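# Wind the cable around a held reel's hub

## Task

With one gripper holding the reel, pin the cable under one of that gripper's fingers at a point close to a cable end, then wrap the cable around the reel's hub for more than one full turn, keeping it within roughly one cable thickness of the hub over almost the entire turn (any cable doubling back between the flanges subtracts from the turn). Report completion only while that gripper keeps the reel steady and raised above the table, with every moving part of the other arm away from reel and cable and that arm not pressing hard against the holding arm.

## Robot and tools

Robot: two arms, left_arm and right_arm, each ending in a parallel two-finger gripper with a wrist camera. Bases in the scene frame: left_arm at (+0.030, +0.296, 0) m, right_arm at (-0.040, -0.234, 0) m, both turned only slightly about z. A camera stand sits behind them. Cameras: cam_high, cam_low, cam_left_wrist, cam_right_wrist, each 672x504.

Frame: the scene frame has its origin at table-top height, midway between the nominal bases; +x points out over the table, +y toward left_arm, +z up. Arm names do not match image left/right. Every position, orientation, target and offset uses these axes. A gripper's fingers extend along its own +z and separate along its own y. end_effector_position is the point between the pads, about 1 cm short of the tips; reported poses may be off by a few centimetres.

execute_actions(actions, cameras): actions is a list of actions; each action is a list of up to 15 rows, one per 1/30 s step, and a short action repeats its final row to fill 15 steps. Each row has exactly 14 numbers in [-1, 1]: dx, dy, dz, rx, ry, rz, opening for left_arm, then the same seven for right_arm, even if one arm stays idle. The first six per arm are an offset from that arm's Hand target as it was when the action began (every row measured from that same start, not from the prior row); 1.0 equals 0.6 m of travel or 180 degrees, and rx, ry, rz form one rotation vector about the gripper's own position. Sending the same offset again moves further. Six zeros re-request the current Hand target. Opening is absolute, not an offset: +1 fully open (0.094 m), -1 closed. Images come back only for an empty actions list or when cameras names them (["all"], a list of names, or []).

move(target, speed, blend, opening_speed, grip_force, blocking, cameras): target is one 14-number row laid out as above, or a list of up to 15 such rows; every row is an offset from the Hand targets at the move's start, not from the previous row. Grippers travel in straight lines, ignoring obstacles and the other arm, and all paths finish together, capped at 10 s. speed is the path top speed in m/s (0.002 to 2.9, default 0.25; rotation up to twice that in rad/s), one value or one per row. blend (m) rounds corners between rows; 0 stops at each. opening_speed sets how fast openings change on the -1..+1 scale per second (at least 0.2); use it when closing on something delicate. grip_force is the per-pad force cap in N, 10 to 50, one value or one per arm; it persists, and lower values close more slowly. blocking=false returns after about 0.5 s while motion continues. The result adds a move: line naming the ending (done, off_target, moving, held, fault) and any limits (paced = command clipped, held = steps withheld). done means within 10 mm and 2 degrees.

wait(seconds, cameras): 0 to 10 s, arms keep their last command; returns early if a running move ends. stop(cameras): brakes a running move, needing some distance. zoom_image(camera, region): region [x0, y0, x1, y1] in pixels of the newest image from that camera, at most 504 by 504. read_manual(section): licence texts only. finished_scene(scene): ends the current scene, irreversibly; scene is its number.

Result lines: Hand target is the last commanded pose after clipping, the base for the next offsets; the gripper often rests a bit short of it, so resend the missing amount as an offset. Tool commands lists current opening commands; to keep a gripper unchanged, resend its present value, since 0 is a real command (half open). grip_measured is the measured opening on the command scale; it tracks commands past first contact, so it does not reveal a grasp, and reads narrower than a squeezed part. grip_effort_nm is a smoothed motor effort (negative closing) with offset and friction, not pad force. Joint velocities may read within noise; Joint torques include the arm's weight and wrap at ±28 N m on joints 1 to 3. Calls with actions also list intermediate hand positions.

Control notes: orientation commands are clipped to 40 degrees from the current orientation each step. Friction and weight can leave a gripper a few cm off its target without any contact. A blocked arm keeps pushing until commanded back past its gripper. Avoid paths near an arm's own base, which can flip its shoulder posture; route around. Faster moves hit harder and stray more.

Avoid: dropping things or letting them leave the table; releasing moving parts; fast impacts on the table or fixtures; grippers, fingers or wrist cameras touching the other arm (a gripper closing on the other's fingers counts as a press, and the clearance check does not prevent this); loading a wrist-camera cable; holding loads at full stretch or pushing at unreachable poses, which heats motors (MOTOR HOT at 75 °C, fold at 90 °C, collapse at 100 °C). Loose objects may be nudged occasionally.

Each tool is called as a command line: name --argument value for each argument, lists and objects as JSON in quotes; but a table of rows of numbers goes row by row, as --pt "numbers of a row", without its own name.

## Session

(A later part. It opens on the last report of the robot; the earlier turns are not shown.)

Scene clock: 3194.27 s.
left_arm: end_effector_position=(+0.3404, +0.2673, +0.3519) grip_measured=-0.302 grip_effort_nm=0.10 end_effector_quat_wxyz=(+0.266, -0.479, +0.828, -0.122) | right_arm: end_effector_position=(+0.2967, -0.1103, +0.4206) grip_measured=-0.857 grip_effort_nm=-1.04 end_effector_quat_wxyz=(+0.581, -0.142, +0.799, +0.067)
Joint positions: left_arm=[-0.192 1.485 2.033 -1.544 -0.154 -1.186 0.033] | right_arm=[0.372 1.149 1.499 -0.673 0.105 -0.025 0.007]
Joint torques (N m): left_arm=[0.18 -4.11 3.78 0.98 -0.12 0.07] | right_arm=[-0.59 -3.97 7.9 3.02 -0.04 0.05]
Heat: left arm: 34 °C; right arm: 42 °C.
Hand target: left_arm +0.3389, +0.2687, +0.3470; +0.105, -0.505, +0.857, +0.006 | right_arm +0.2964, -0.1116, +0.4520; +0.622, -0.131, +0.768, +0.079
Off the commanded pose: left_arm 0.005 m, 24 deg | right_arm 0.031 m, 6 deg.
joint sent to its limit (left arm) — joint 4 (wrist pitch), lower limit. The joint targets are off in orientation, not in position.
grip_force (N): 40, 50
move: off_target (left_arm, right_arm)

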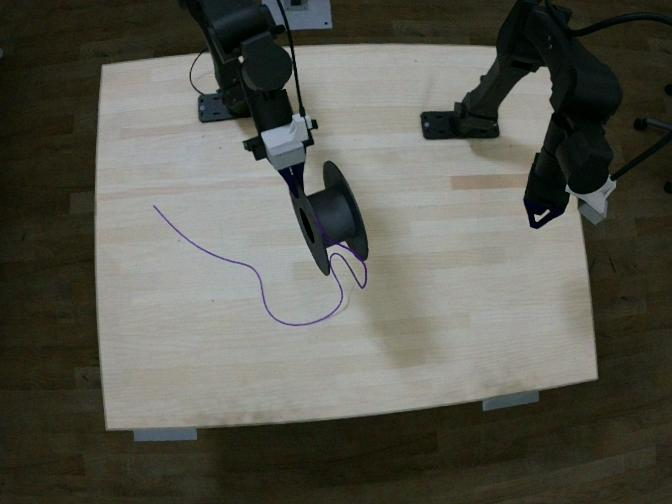

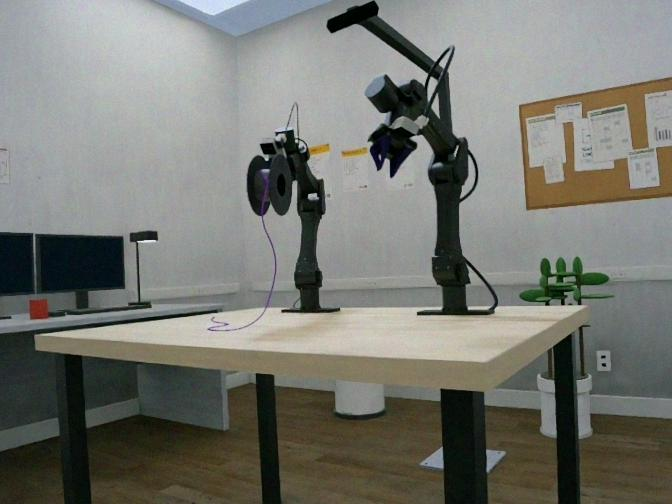

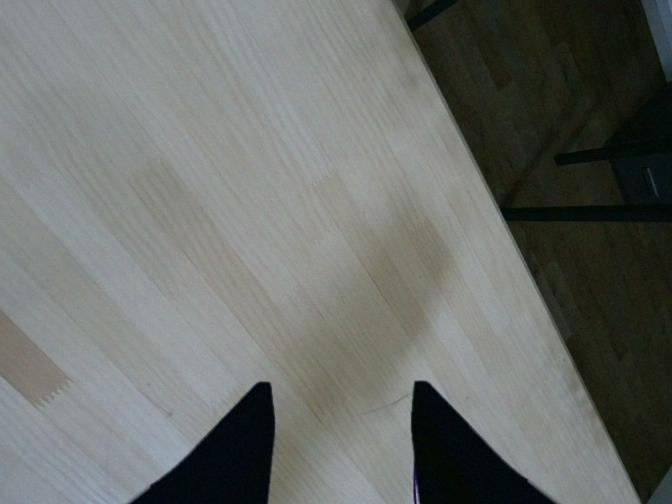

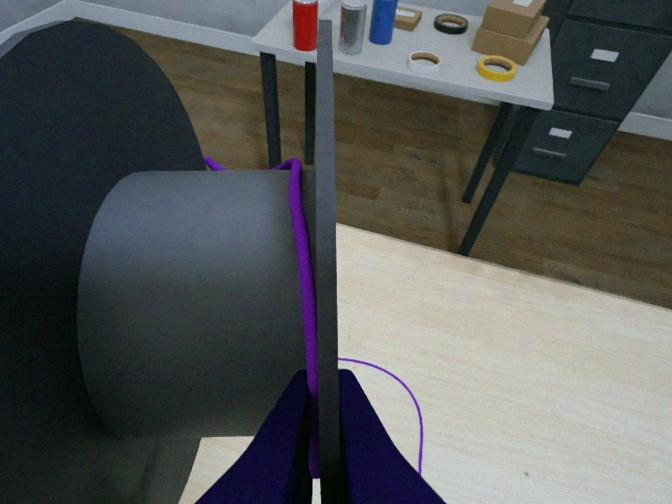

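move --target '[0.0002,-0.2762,-0.345,0.0048,-0.4306,-0.6072,0.2,0,0,0.1,0,0,0,-1]' --speed '[0.25]' --cameras '["all"]'

Scene clock: 3306.03 s.
left_arm: end_effector_position=(+0.3361, +0.1053, +0.1351) grip_measured=+0.198 grip_effort_nm=0.10 end_effector_quat_wxyz=(+0.496, +0.433, +0.672, -0.339) | right_arm: end_effector_position=(+0.2981, -0.1096, +0.4839) grip_measured=-0.857 grip_effort_nm=-1.04 end_effector_quat_wxyz=(+0.590, -0.140, +0.792, +0.070)
Joint positions: left_arm=[-0.141 1.437 0.509 0.41 0.976 0.414 0.056] | right_arm=[0.372 1.301 1.883 -0.882 0.105 -0.025 0.007]
Joint torques (N m): left_arm=[0.01 -3.69 6.86 1.43 0.4 0.1] | right_arm=[-0.66 -3.03 8.94 2.69 -0.05 0.05]
Heat: left arm: 32 °C; right arm: 41 °C.
Hand target: left_arm +0.3390, +0.1030, +0.1400; +0.505, +0.443, +0.658, -0.340 | right_arm +0.2965, -0.1116, +0.5119; +0.622, -0.131, +0.768, +0.079
Off the commanded pose: left_arm 0.006 m, 2 deg | right_arm 0.028 m, 5 deg.
grip_force (N): 40, 50
move: off_target (right_arm)

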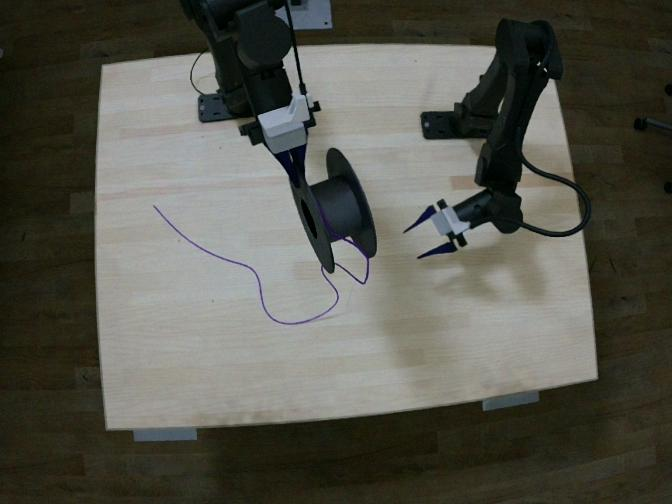

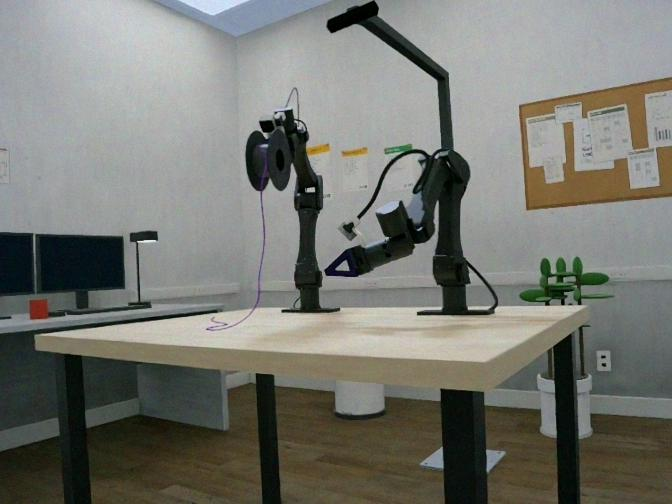

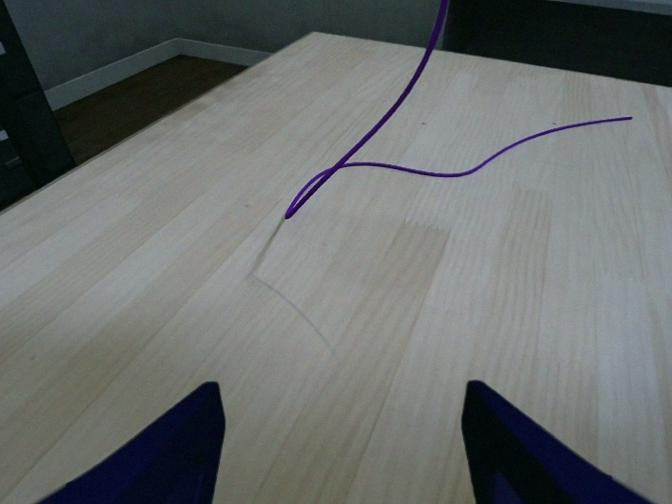

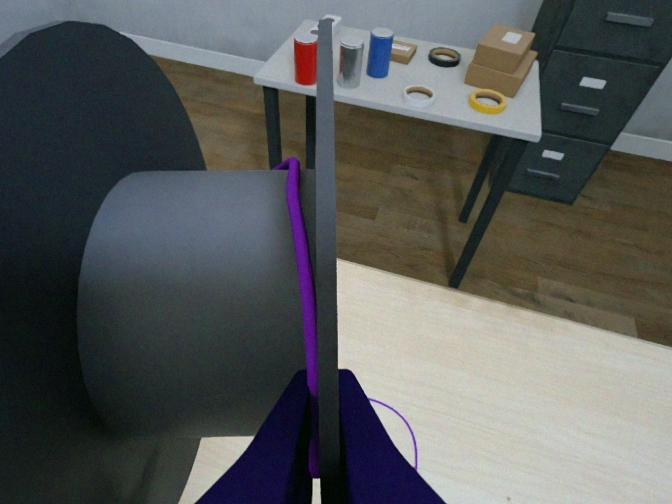

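zoom_image --camera "cam_left_wrist" --region '[260, 0, 480, 230]'

zoom_image --camera "cam_low" --region '[190, 90, 370, 340]'

Scaled by 2.191.

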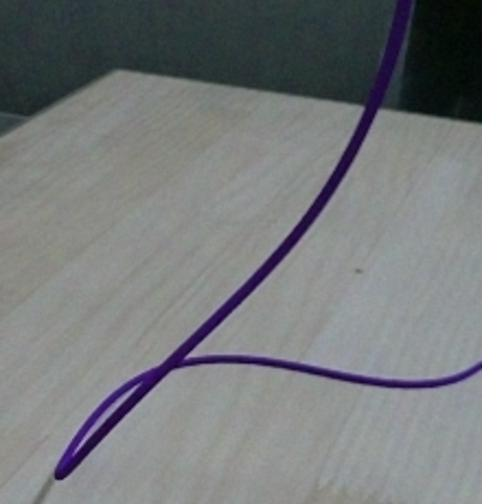

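Scaled by 2.016.

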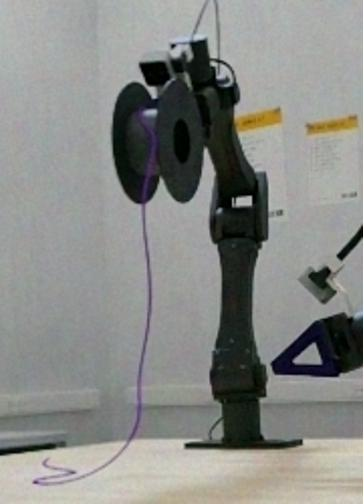

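move --target '[0.06,-0.19,-0.03,0,0,0,0.2,0,0,0,0,0,0,-1]' --speed 0.2 --cameras '["cam_left_wrist","cam_low","cam_high"]'

Scene clock: 3342.90 s.
left_arm: end_effector_position=(+0.3659, -0.0067, +0.1172) grip_measured=+0.198 grip_effort_nm=0.10 end_effector_quat_wxyz=(+0.493, +0.445, +0.664, -0.343) | right_arm: end_effector_position=(+0.2980, -0.1096, +0.4838) grip_measured=-0.857 grip_effort_nm=-1.04 end_effector_quat_wxyz=(+0.590, -0.140, +0.792, +0.070)
Joint positions: left_arm=[-0.489 1.762 0.698 0.697 0.684 0.221 0.056] | right_arm=[0.372 1.301 1.883 -0.883 0.105 -0.025 0.007]
Joint torques (N m): left_arm=[-0.17 -5.93 7.61 1.68 0.01 -0.07] | right_arm=[-0.69 -3.06 8.87 2.71 -0.05 0.06]
Heat: left arm: 34 °C; right arm: 44 °C.
Hand target: left_arm +0.3750, -0.0110, +0.1219; +0.505, +0.444, +0.658, -0.340 | right_arm +0.2965, -0.1116, +0.5119; +0.622, -0.131, +0.768, +0.079
Off the commanded pose: left_arm 0.011 m, 2 deg | right_arm 0.028 m, 5 deg.
grip_force (N): 40, 50
move: off_target (left_arm, right_arm)
Images, in order (width x height): cam_high 672x504, cam_low 672x504, cam_left_wrist 672x504.

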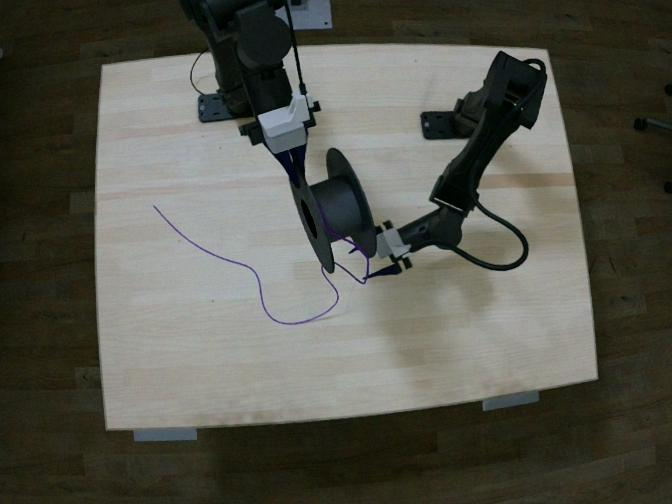

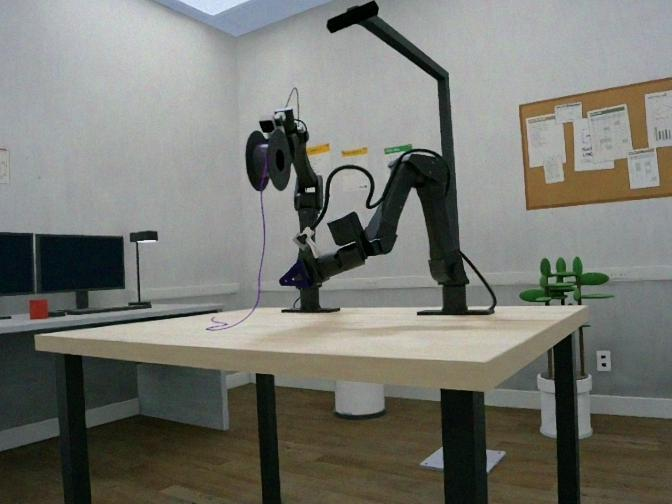

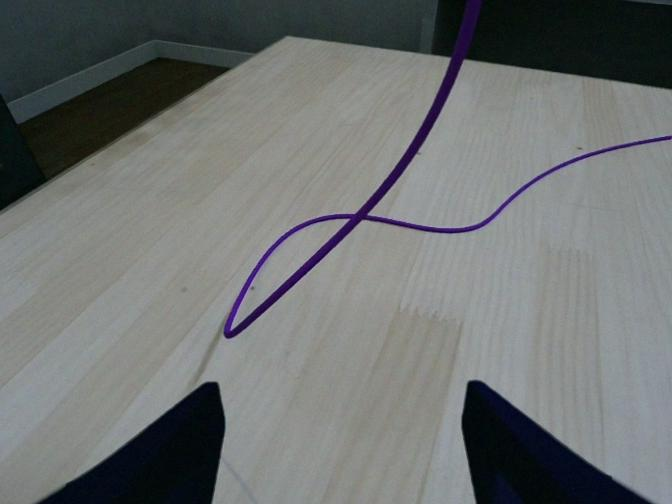

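zoom_image --camera "cam_left_wrist" --region '[210, 0, 490, 350]'

Scaled by 1.440.

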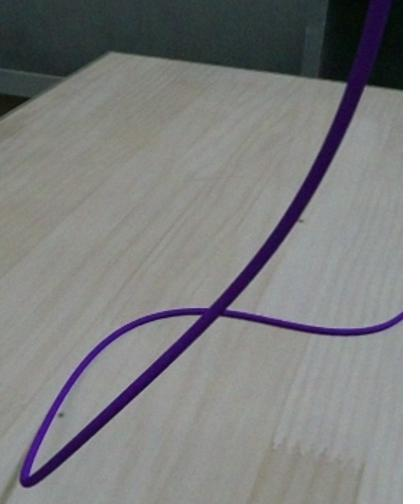

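move --target '[0.0483,-0.11,-0.0167,0,0,0,0.2,0,0,0,0,0,0,-1]' --speed 0.12 --cameras '["cam_left_wrist","cam_low"]'

Scene clock: 3379.70 s.
left_arm: end_effector_position=(+0.3969, -0.0721, +0.1123) grip_measured=+0.198 grip_effort_nm=0.10 end_effector_quat_wxyz=(+0.499, +0.446, +0.659, -0.342) | right_arm: end_effector_position=(+0.2980, -0.1096, +0.4838) grip_measured=-0.857 grip_effort_nm=-1.04 end_effector_quat_wxyz=(+0.590, -0.140, +0.792, +0.070)
Joint positions: left_arm=[-0.608 1.968 0.939 0.706 0.571 0.174 0.056] | right_arm=[0.372 1.301 1.883 -0.883 0.105 -0.025 0.007]
Joint torques (N m): left_arm=[-0.32 -7.66 7.87 1.62 -0.02 -0.09] | right_arm=[-0.62 -3.03 8.88 2.69 -0.05 0.06]
Heat: left arm: 35 °C; right arm: 46 °C.
Hand target: left_arm +0.4039, -0.0770, +0.1119; +0.505, +0.443, +0.658, -0.340 | right_arm +0.2965, -0.1116, +0.5119; +0.622, -0.131, +0.768, +0.079
Off the commanded pose: left_arm 0.009 m, 1 deg | right_arm 0.028 m, 5 deg.
grip_force (N): 40, 50
move: off_target (right_arm)
Images, in order (width x height): cam_low 672x504, cam_left_wrist 672x504.

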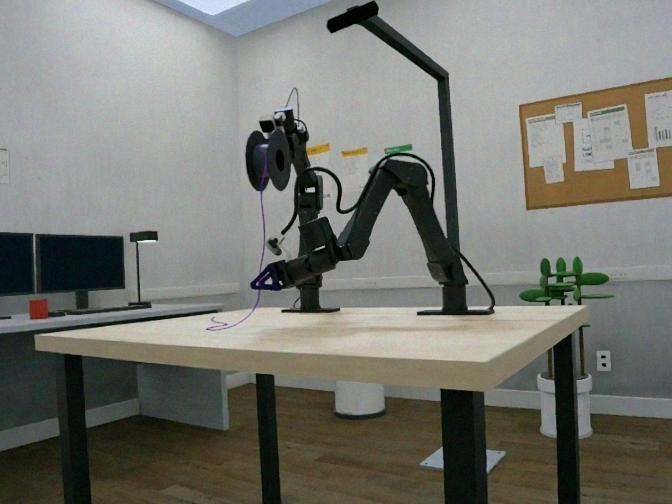

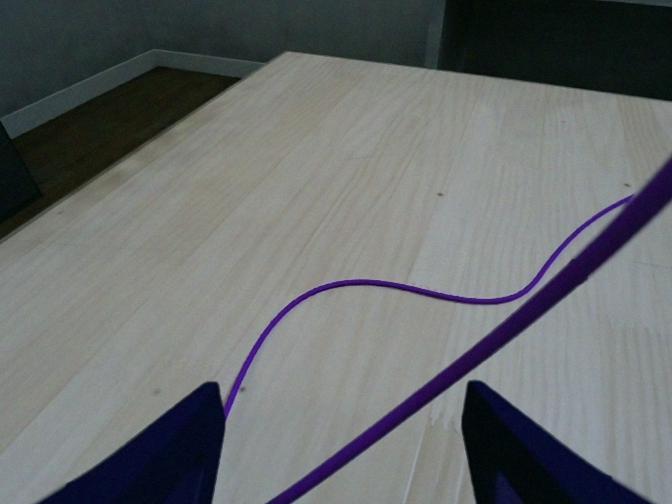

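zoom_image --camera "cam_left_wrist" --region '[200, 330, 500, 504]'

Scaled by 1.680.

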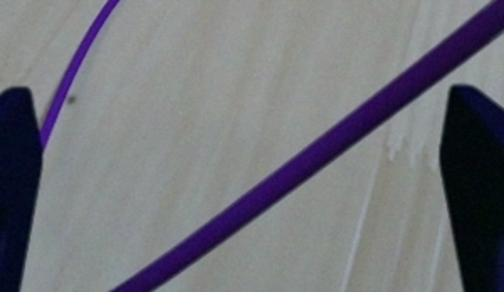

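move --target '[0,0,0,0,0,0,-1,0,0,0,0,0,0,-1]' --opening_speed 0.8 --cameras '["cam_left_wrist","cam_low"]'

Scene clock: 3400.90 s.
left_arm: end_effector_position=(+0.3970, -0.0720, +0.1123) grip_measured=-0.938 grip_effort_nm=-0.81 end_effector_quat_wxyz=(+0.499, +0.446, +0.660, -0.342) | right_arm: end_effector_position=(+0.2980, -0.1096, +0.4838) grip_measured=-0.857 grip_effort_nm=-1.04 end_effector_quat_wxyz=(+0.590, -0.140, +0.792, +0.070)
Joint positions: left_arm=[-0.608 1.968 0.939 0.706 0.57 0.173 0.003] | right_arm=[0.372 1.301 1.883 -0.883 0.105 -0.025 0.007]
Joint torques (N m): left_arm=[-0.32 -7.65 7.87 1.62 -0.02 -0.06] | right_arm=[-0.64 -3.07 8.94 2.72 -0.04 0.06]
Heat: left arm: 35 °C; right arm: 46 °C.
Hand target: left_arm +0.4039, -0.0770, +0.1119; +0.505, +0.444, +0.658, -0.340 | right_arm +0.2965, -0.1116, +0.5119; +0.622, -0.131, +0.768, +0.079
Off the commanded pose: left_arm 0.009 m, 1 deg | right_arm 0.028 m, 5 deg.
grip_force (N): 40, 50
move: off_target (right_arm)
Images, in order (width x height): cam_low 672x504, cam_left_wrist 672x504.

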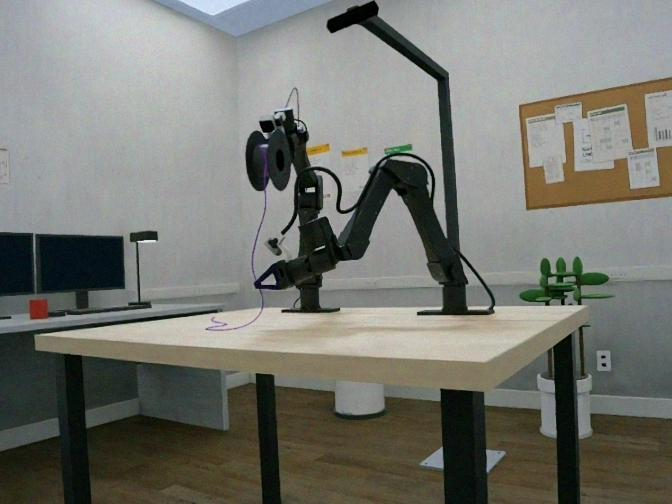

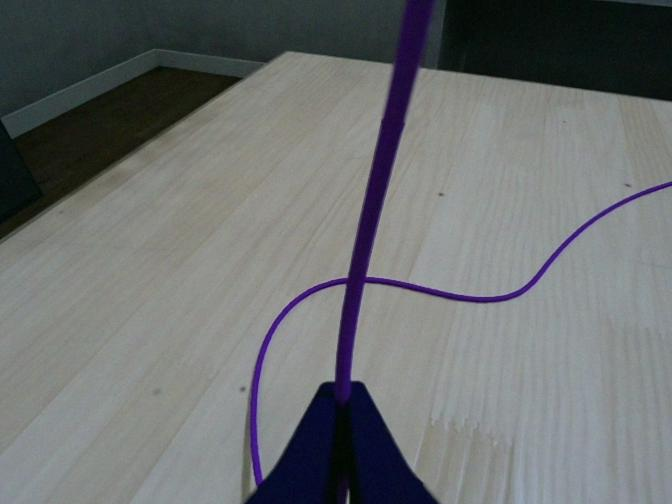

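move --pt "0 0 0 0 0 0 -0.72 0 0 0 0 0 0 -1" --pt "0.0417 -0.0 -0.1 0 0 0 -0.72 0 0 0 0 0 0 -1" --pt "0.0417 -0.0 -0.1 0 0 0 -1 0 0 0 0 0 0 -1" --speed 0.1 --cameras '["cam_left_wrist","cam_low"]'

Scene clock: 3491.27 s.
left_arm: end_effector_position=(+0.4232, -0.0743, +0.0524) grip_measured=-0.985 grip_effort_nm=-0.81 end_effector_quat_wxyz=(+0.496, +0.439, +0.667, -0.339) | right_arm: end_effector_position=(+0.2980, -0.1096, +0.4836) grip_measured=-0.857 grip_effort_nm=-1.04 end_effector_quat_wxyz=(+0.589, -0.140, +0.793, +0.070)
Joint positions: left_arm=[-0.581 2.205 1.012 0.855 0.583 0.174 0.001] | right_arm=[0.372 1.301 1.883 -0.884 0.105 -0.025 0.007]
Joint torques (N m): left_arm=[0.4 -8.87 6.89 1.71 0.18 0.06] | right_arm=[-0.61 -3.11 8.92 2.7 -0.04 0.07]
Heat: left arm: 36 °C; right arm: 48 °C.
Hand target: left_arm +0.4290, -0.0769, +0.0518; +0.505, +0.443, +0.658, -0.340 | right_arm +0.2965, -0.1116, +0.5119; +0.622, -0.131, +0.768, +0.079
Off the commanded pose: left_arm 0.006 m, 2 deg | right_arm 0.028 m, 5 deg.
grip_force (N): 40, 50
move: off_target (right_arm)
Images, in order (width x height): cam_low 672x504, cam_left_wrist 672x504.

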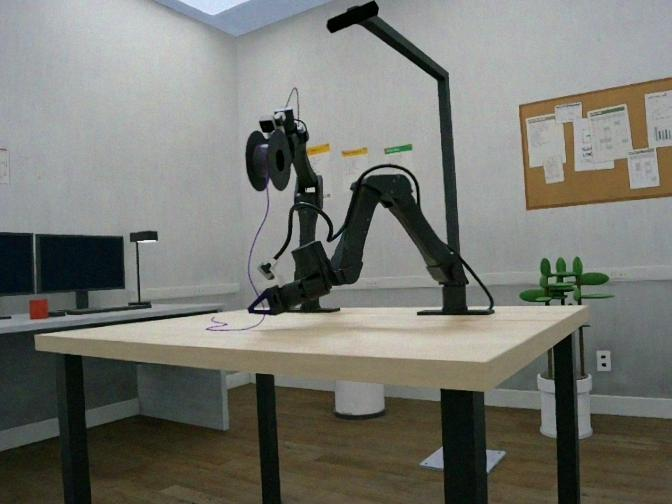

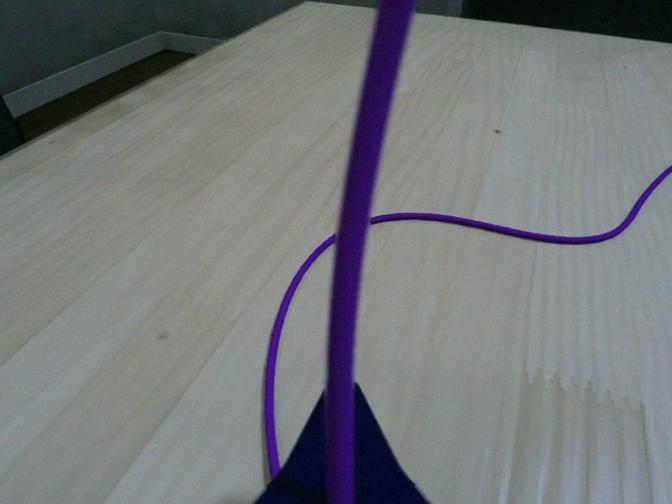

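move --target '[0,0,0,0,0,0,-0.4,0,0,0,0,0,0,-1]' --cameras '["cam_left_wrist","cam_low"]'

Scene clock: 3506.00 s.
left_arm: end_effector_position=(+0.4232, -0.0743, +0.0524) grip_measured=-0.402 grip_effort_nm=0.10 end_effector_quat_wxyz=(+0.496, +0.439, +0.667, -0.339) | right_arm: end_effector_position=(+0.2980, -0.1096, +0.4836) grip_measured=-0.857 grip_effort_nm=-1.04 end_effector_quat_wxyz=(+0.589, -0.140, +0.793, +0.070)
Joint positions: left_arm=[-0.581 2.205 1.012 0.855 0.583 0.174 0.028] | right_arm=[0.372 1.301 1.883 -0.884 0.105 -0.025 0.007]
Joint torques (N m): left_arm=[0.4 -8.87 6.89 1.7 0.18 0.05] | right_arm=[-0.65 -3.07 8.87 2.7 -0.03 0.08]
Heat: left arm: 36 °C; right arm: 48 °C.
Hand target: left_arm +0.4290, -0.0769, +0.0518; +0.505, +0.443, +0.658, -0.340 | right_arm +0.2965, -0.1116, +0.5119; +0.622, -0.131, +0.768, +0.079
Off the commanded pose: left_arm 0.006 m, 2 deg | right_arm 0.028 m, 5 deg.
grip_force (N): 40, 50
move: off_target (right_arm)
Images, in order (width x height): cam_low 672x504, cam_left_wrist 672x504.

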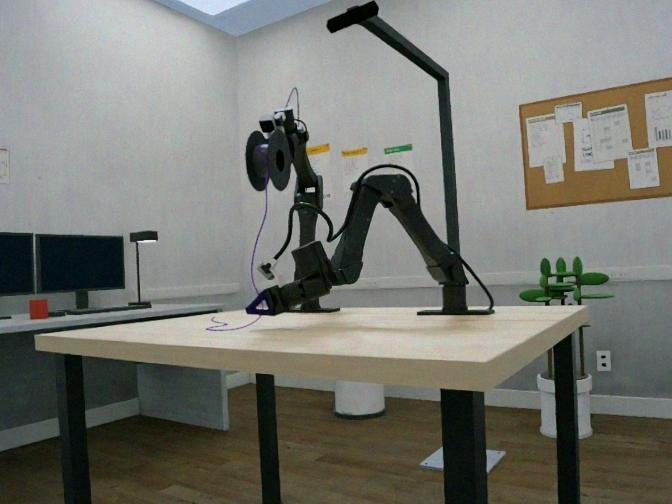

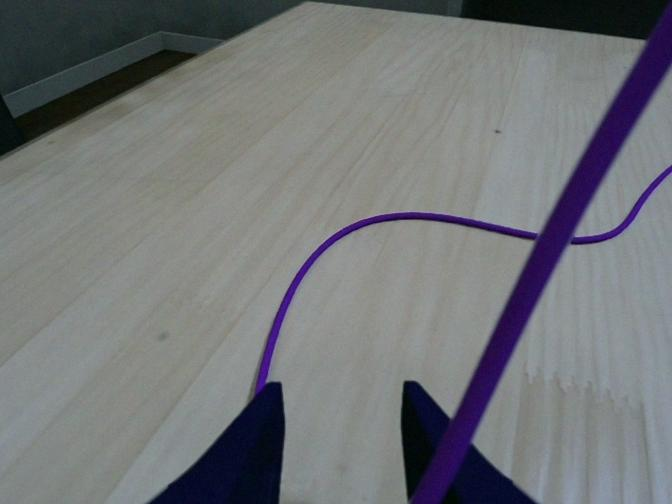

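move --target '[-0.0178,0.0853,0.0242,0,0,0,-0.4,0,0,0,0,0,0,-1]' --speed 0.12 --cameras '["cam_left_wrist"]'

Scene clock: 3516.57 s.
left_arm: end_effector_position=(+0.4202, -0.0252, +0.0473) grip_measured=-0.402 grip_effort_nm=0.10 end_effector_quat_wxyz=(+0.488, +0.435, +0.676, -0.340) | right_arm: end_effector_position=(+0.2980, -0.1096, +0.4836) grip_measured=-0.857 grip_effort_nm=-1.04 end_effector_quat_wxyz=(+0.589, -0.140, +0.793, +0.070)
Joint positions: left_arm=[-0.473 2.145 0.894 0.866 0.679 0.214 0.028] | right_arm=[0.372 1.301 1.883 -0.884 0.105 -0.025 0.007]
Joint torques (N m): left_arm=[0.03 -13.79 3.54 1.56 0.21 0.05] | right_arm=[-0.7 -3.08 8.95 2.72 -0.04 0.06]
Heat: left arm: 36 °C; right arm: 48 °C.
Hand target: left_arm +0.4184, -0.0258, +0.0665; +0.505, +0.443, +0.658, -0.340 | right_arm +0.2965, -0.1116, +0.5119; +0.622, -0.131, +0.768, +0.079
Off the commanded pose: left_arm 0.019 m, 3 deg | right_arm 0.028 m, 5 deg.
grip_force (N): 40, 50
move: off_target (left_arm, right_arm)
Images, in order (width x height): cam_left_wrist 672x504.

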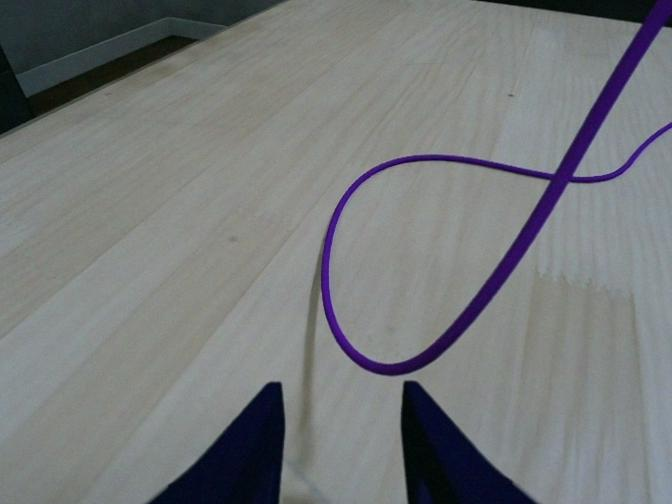

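move --pt "-0.04 -0.0167 0.0083 0 0 0 -0.2 0 0 0 0 0 0 -1" --pt "-0.0233 -0.0583 0.0033 0 0 0 -0.2 0 0 0 0 0 0 -1" --speed 0.1 --cameras '["cam_left_wrist"]'

Scene clock: 3536.83 s.
left_arm: end_effector_position=(+0.3993, -0.0584, +0.0710) grip_measured=-0.202 grip_effort_nm=0.10 end_effector_quat_wxyz=(+0.504, +0.447, +0.655, -0.342) | right_arm: end_effector_position=(+0.2980, -0.1096, +0.4836) grip_measured=-0.857 grip_effort_nm=-1.04 end_effector_quat_wxyz=(+0.589, -0.140, +0.793, +0.070)
Joint positions: left_arm=[-0.573 2.092 0.881 0.892 0.607 0.189 0.037] | right_arm=[0.372 1.301 1.883 -0.884 0.105 -0.025 0.007]
Joint torques (N m): left_arm=[-0.21 -8.58 6.31 1.48 0.01 -0.08] | right_arm=[-0.59 -3.03 8.92 2.71 -0.03 0.06]
Heat: left arm: 36 °C; right arm: 48 °C.
Hand target: left_arm +0.4043, -0.0608, +0.0685; +0.505, +0.444, +0.658, -0.340 | right_arm +0.2965, -0.1116, +0.5119; +0.622, -0.131, +0.768, +0.079
Off the commanded pose: left_arm 0.006 m, 1 deg | right_arm 0.028 m, 5 deg.
grip_force (N): 40, 50
move: off_target (right_arm)
Images, in order (width x height): cam_left_wrist 672x504.

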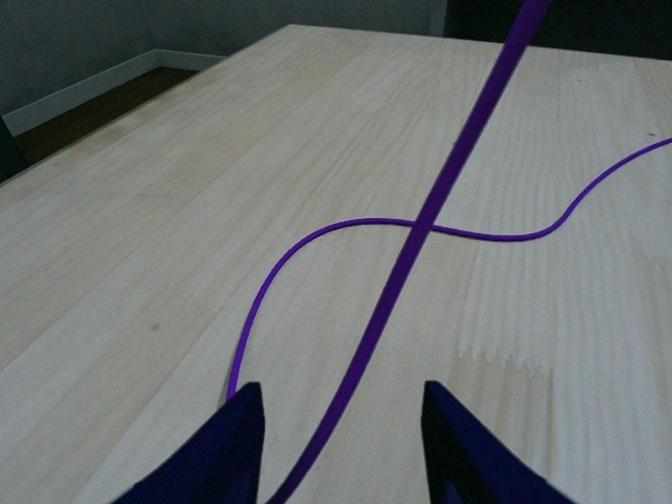

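move --target '[0,0,0,0,0,0,-1,0,0,0,0,0,0,-1]' --opening_speed 0.8 --cameras '["cam_left_wrist","cam_low","cam_high"]'

Scene clock: 3542.77 s.
left_arm: end_effector_position=(+0.3995, -0.0583, +0.0710) grip_measured=-0.937 grip_effort_nm=-0.81 end_effector_quat_wxyz=(+0.504, +0.447, +0.655, -0.342) | right_arm: end_effector_position=(+0.2980, -0.1096, +0.4836) grip_measured=-0.857 grip_effort_nm=-1.04 end_effector_quat_wxyz=(+0.589, -0.140, +0.793, +0.070)
Joint positions: left_arm=[-0.573 2.092 0.881 0.892 0.606 0.188 0.003] | right_arm=[0.372 1.301 1.883 -0.884 0.105 -0.025 0.007]
Joint torques (N m): left_arm=[-0.21 -8.61 6.35 1.5 -0.02 -0.07] | right_arm=[-0.65 -3.08 8.9 2.71 -0.06 0.07]
Heat: left arm: 36 °C; right arm: 48 °C.
Hand target: left_arm +0.4043, -0.0608, +0.0685; +0.505, +0.443, +0.658, -0.340 | right_arm +0.2965, -0.1116, +0.5119; +0.622, -0.131, +0.768, +0.079
Off the commanded pose: left_arm 0.006 m, 1 deg | right_arm 0.028 m, 5 deg.
grip_force (N): 40, 50
move: off_target (right_arm)
Images, in order (width x height): cam_high 672x504, cam_low 672x504, cam_left_wrist 672x504.

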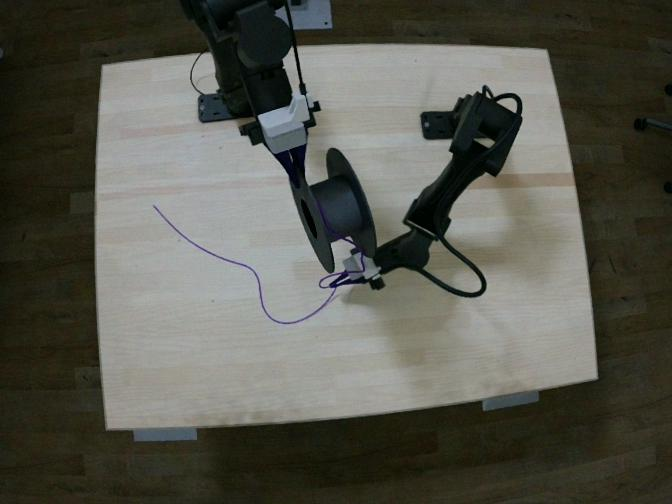

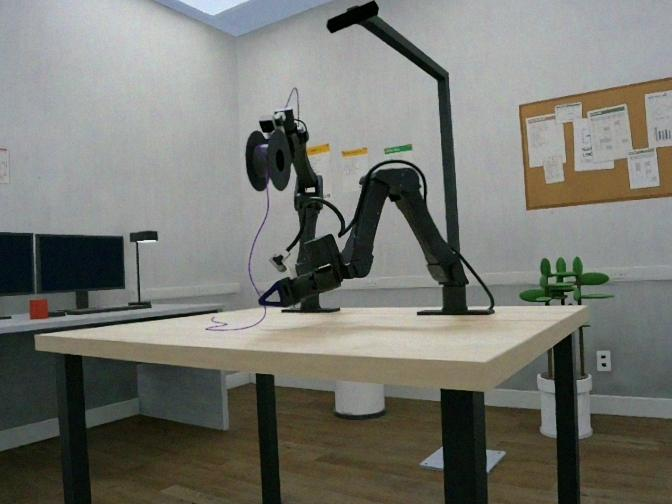

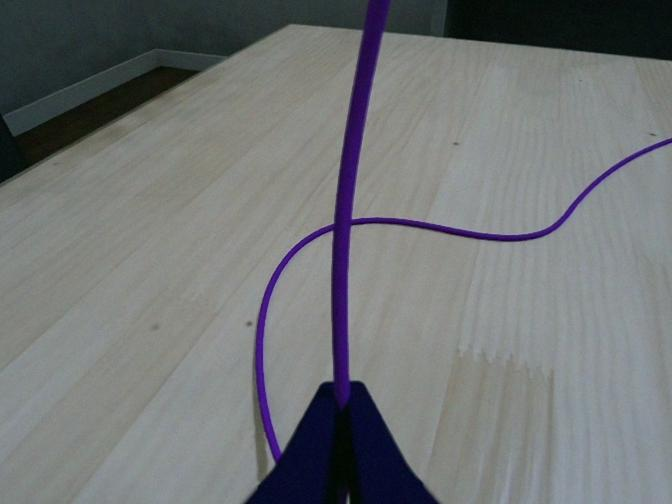

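zoom_image --camera "cam_low" --region '[230, 70, 350, 210]'

zoom_image --camera "cam_high" --region '[170, 0, 410, 280]'

Scaled by 3.600.

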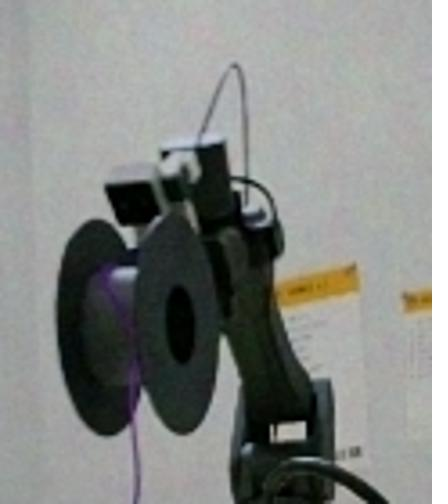

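Scaled by 1.800.

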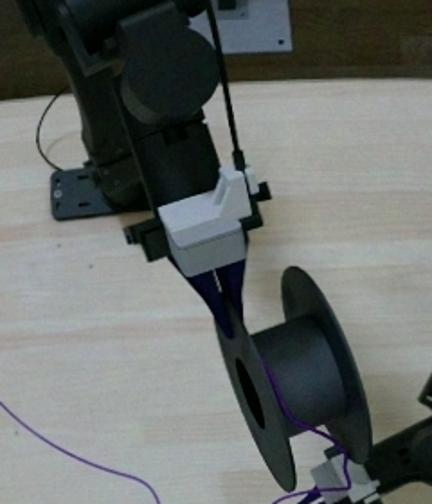

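move --pt "-0.165 -0.024 0.0858 -0.0515 -0.0208 -0.02 -1 0 0 0 0 0 0 -1" --pt "-0.3717 -0.0893 0.2192 -0.0773 -0.0312 -0.022 -1 0 0 0 0 0 0 -1" --pt "-0.4612 -0.0825 0.4358 -0.0773 -0.0312 -0.022 -1 0 0 0 0 0 0 -1" --speed 0.18 --blend '[0.05,0.05,0]' --cameras '["all"]'

Scene clock: 3605.97 s.
left_arm: end_effector_position=(+0.1279, -0.1126, +0.3087) grip_measured=-0.938 grip_effort_nm=-0.85 end_effector_quat_wxyz=(+0.563, +0.433, +0.579, -0.401) | right_arm: end_effector_position=(+0.2980, -0.1096, +0.4836) grip_measured=-0.857 grip_effort_nm=-1.04 end_effector_quat_wxyz=(+0.589, -0.140, +0.793, +0.070)
Joint positions: left_arm=[-1.404 1.19 0.775 0.369 -0.134 0.016 0.003] | right_arm=[0.372 1.301 1.883 -0.884 0.105 -0.025 0.007]
Joint torques (N m): left_arm=[-0.49 -5.67 9.46 1.62 -0.13 -0.1] | right_arm=[-0.66 -3.11 8.92 2.71 -0.05 0.06]
Heat: left arm: 35 °C; right arm: 49 °C.
Hand target: left_arm +0.1275, -0.1103, +0.3298; +0.574, +0.418, +0.571, -0.412 | right_arm +0.2965, -0.1116, +0.5120; +0.622, -0.131, +0.768, +0.079
Off the commanded pose: left_arm 0.021 m, 3 deg | right_arm 0.028 m, 5 deg.
grip_force (N): 40, 50
move: off_target (left_arm, right_arm)

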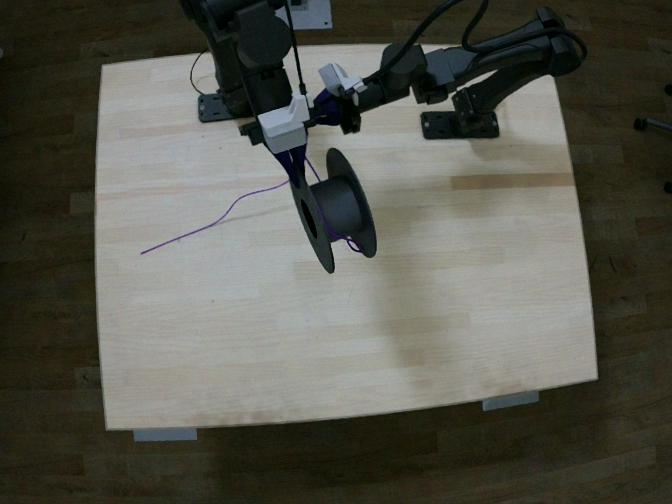

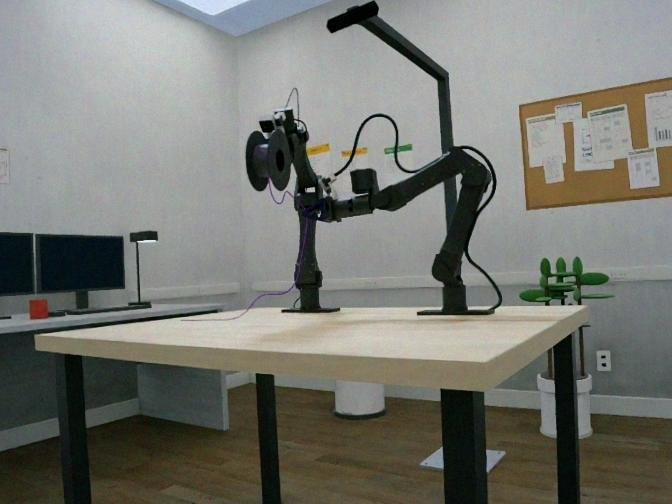

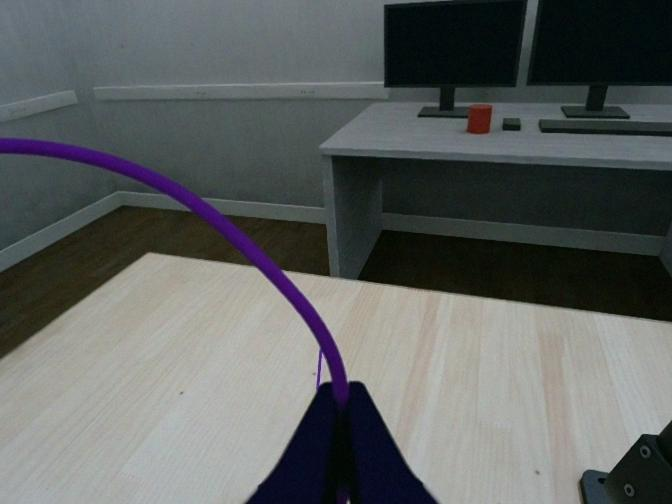

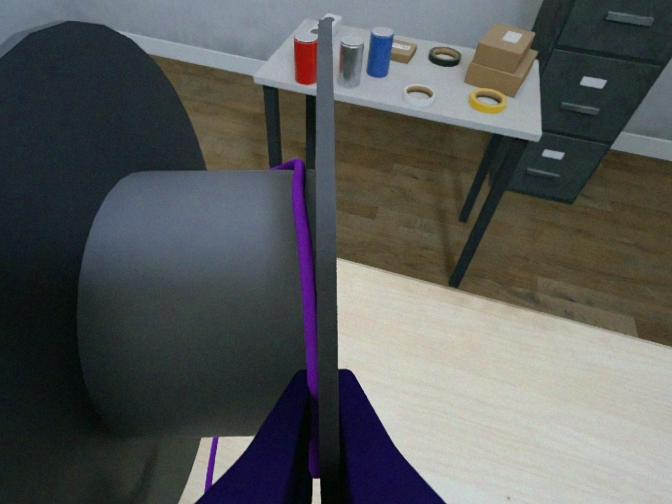

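move --pt "-0.0433 0.0825 0.1033 -0.0 -0.0 0 -1 0 0 0 0 0 0 -1" --pt "-0.0433 0.0825 0.2367 -0.0159 -0.0052 0 -1 0 0 0 0 0 0 -1" --pt "0.0495 0.1203 0.42 -0.0264 -0.0086 0 -1 0 0 0 0 0 0 -1" --speed 0.15 --blend '[0.02,0.04,0]' --cameras '["all"]'

Scene clock: 3626.70 s.
left_arm: end_effector_position=(+0.1580, -0.0398, +0.5756) grip_measured=-0.938 grip_effort_nm=-0.85 end_effector_quat_wxyz=(+0.599, +0.401, +0.548, -0.425) | right_arm: end_effector_position=(+0.2980, -0.1096, +0.4836) grip_measured=-0.857 grip_effort_nm=-1.04 end_effector_quat_wxyz=(+0.589, -0.140, +0.793, +0.070)
Joint positions: left_arm=[-1.178 1.26 1.849 -0.511 0.078 0.008 0.003] | right_arm=[0.372 1.301 1.883 -0.884 0.104 -0.025 0.007]
Joint torques (N m): left_arm=[0.4 -2.06 7.36 1.5 0.04 -0.08] | right_arm=[-0.69 -3.1 8.88 2.71 -0.05 0.06]
Heat: left arm: 37 °C; right arm: 49 °C.
Hand target: left_arm +0.1571, -0.0380, +0.5820; +0.599, +0.399, +0.545, -0.430 | right_arm +0.2966, -0.1116, +0.5120; +0.622, -0.131, +0.768, +0.079
Off the commanded pose: left_arm 0.006 m, 1 deg | right_arm 0.028 m, 5 deg.
grip_force (N): 40, 50
move: off_target (right_arm)

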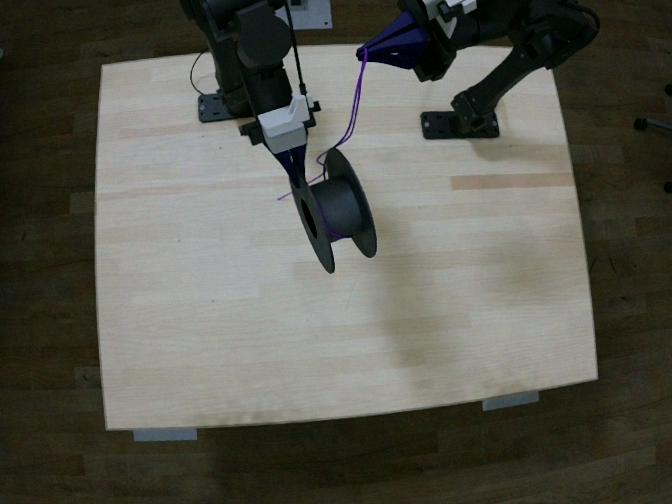

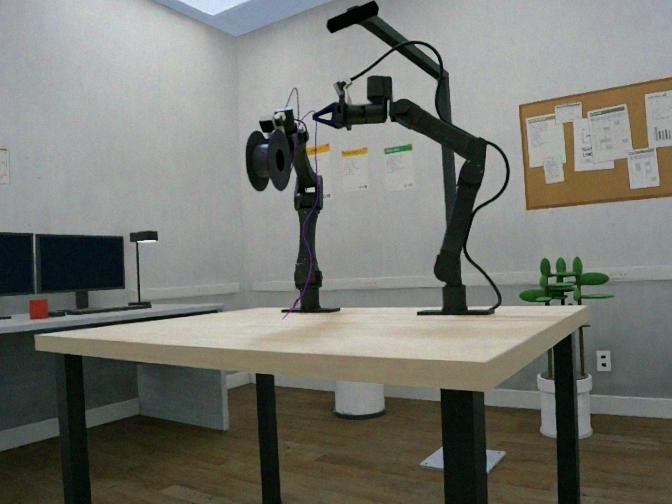

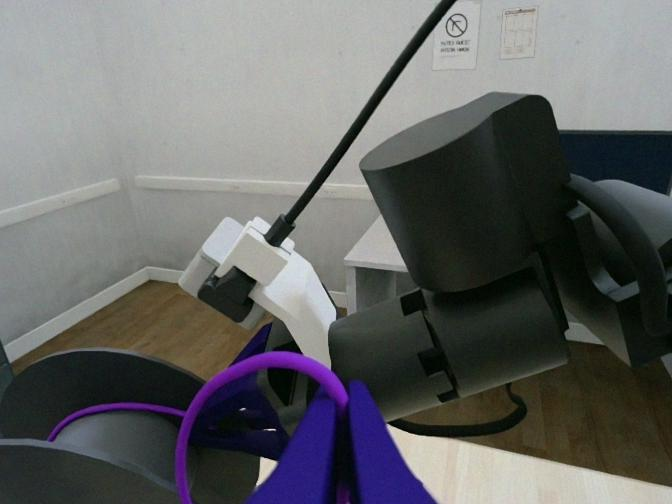

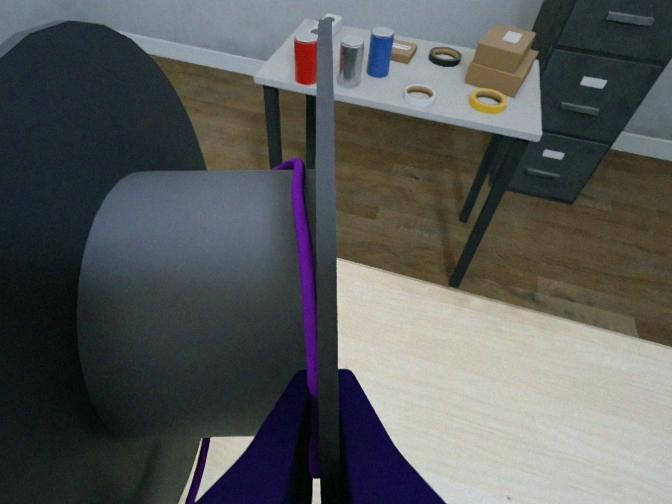

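zoom_image --camera "cam_high" --region '[260, 30, 440, 290]'

zoom_image --camera "cam_left_wrist" --region '[0, 300, 400, 504]'

zoom_image --camera "cam_low" --region '[230, 70, 370, 340]'

Scaled by 1.938.

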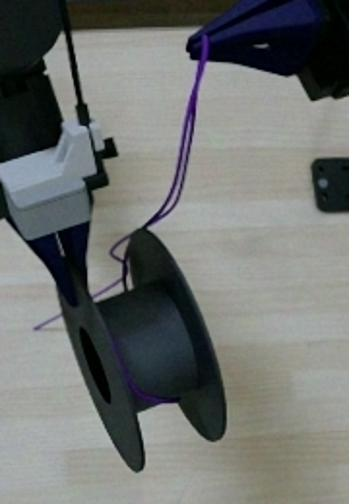

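Scaled by 1.260.

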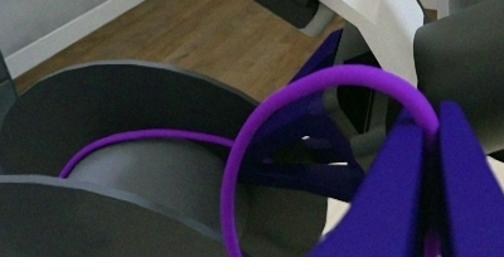

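Scaled by 1.867.

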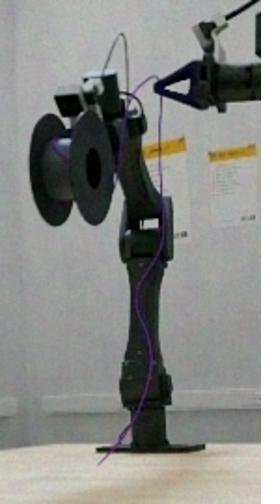

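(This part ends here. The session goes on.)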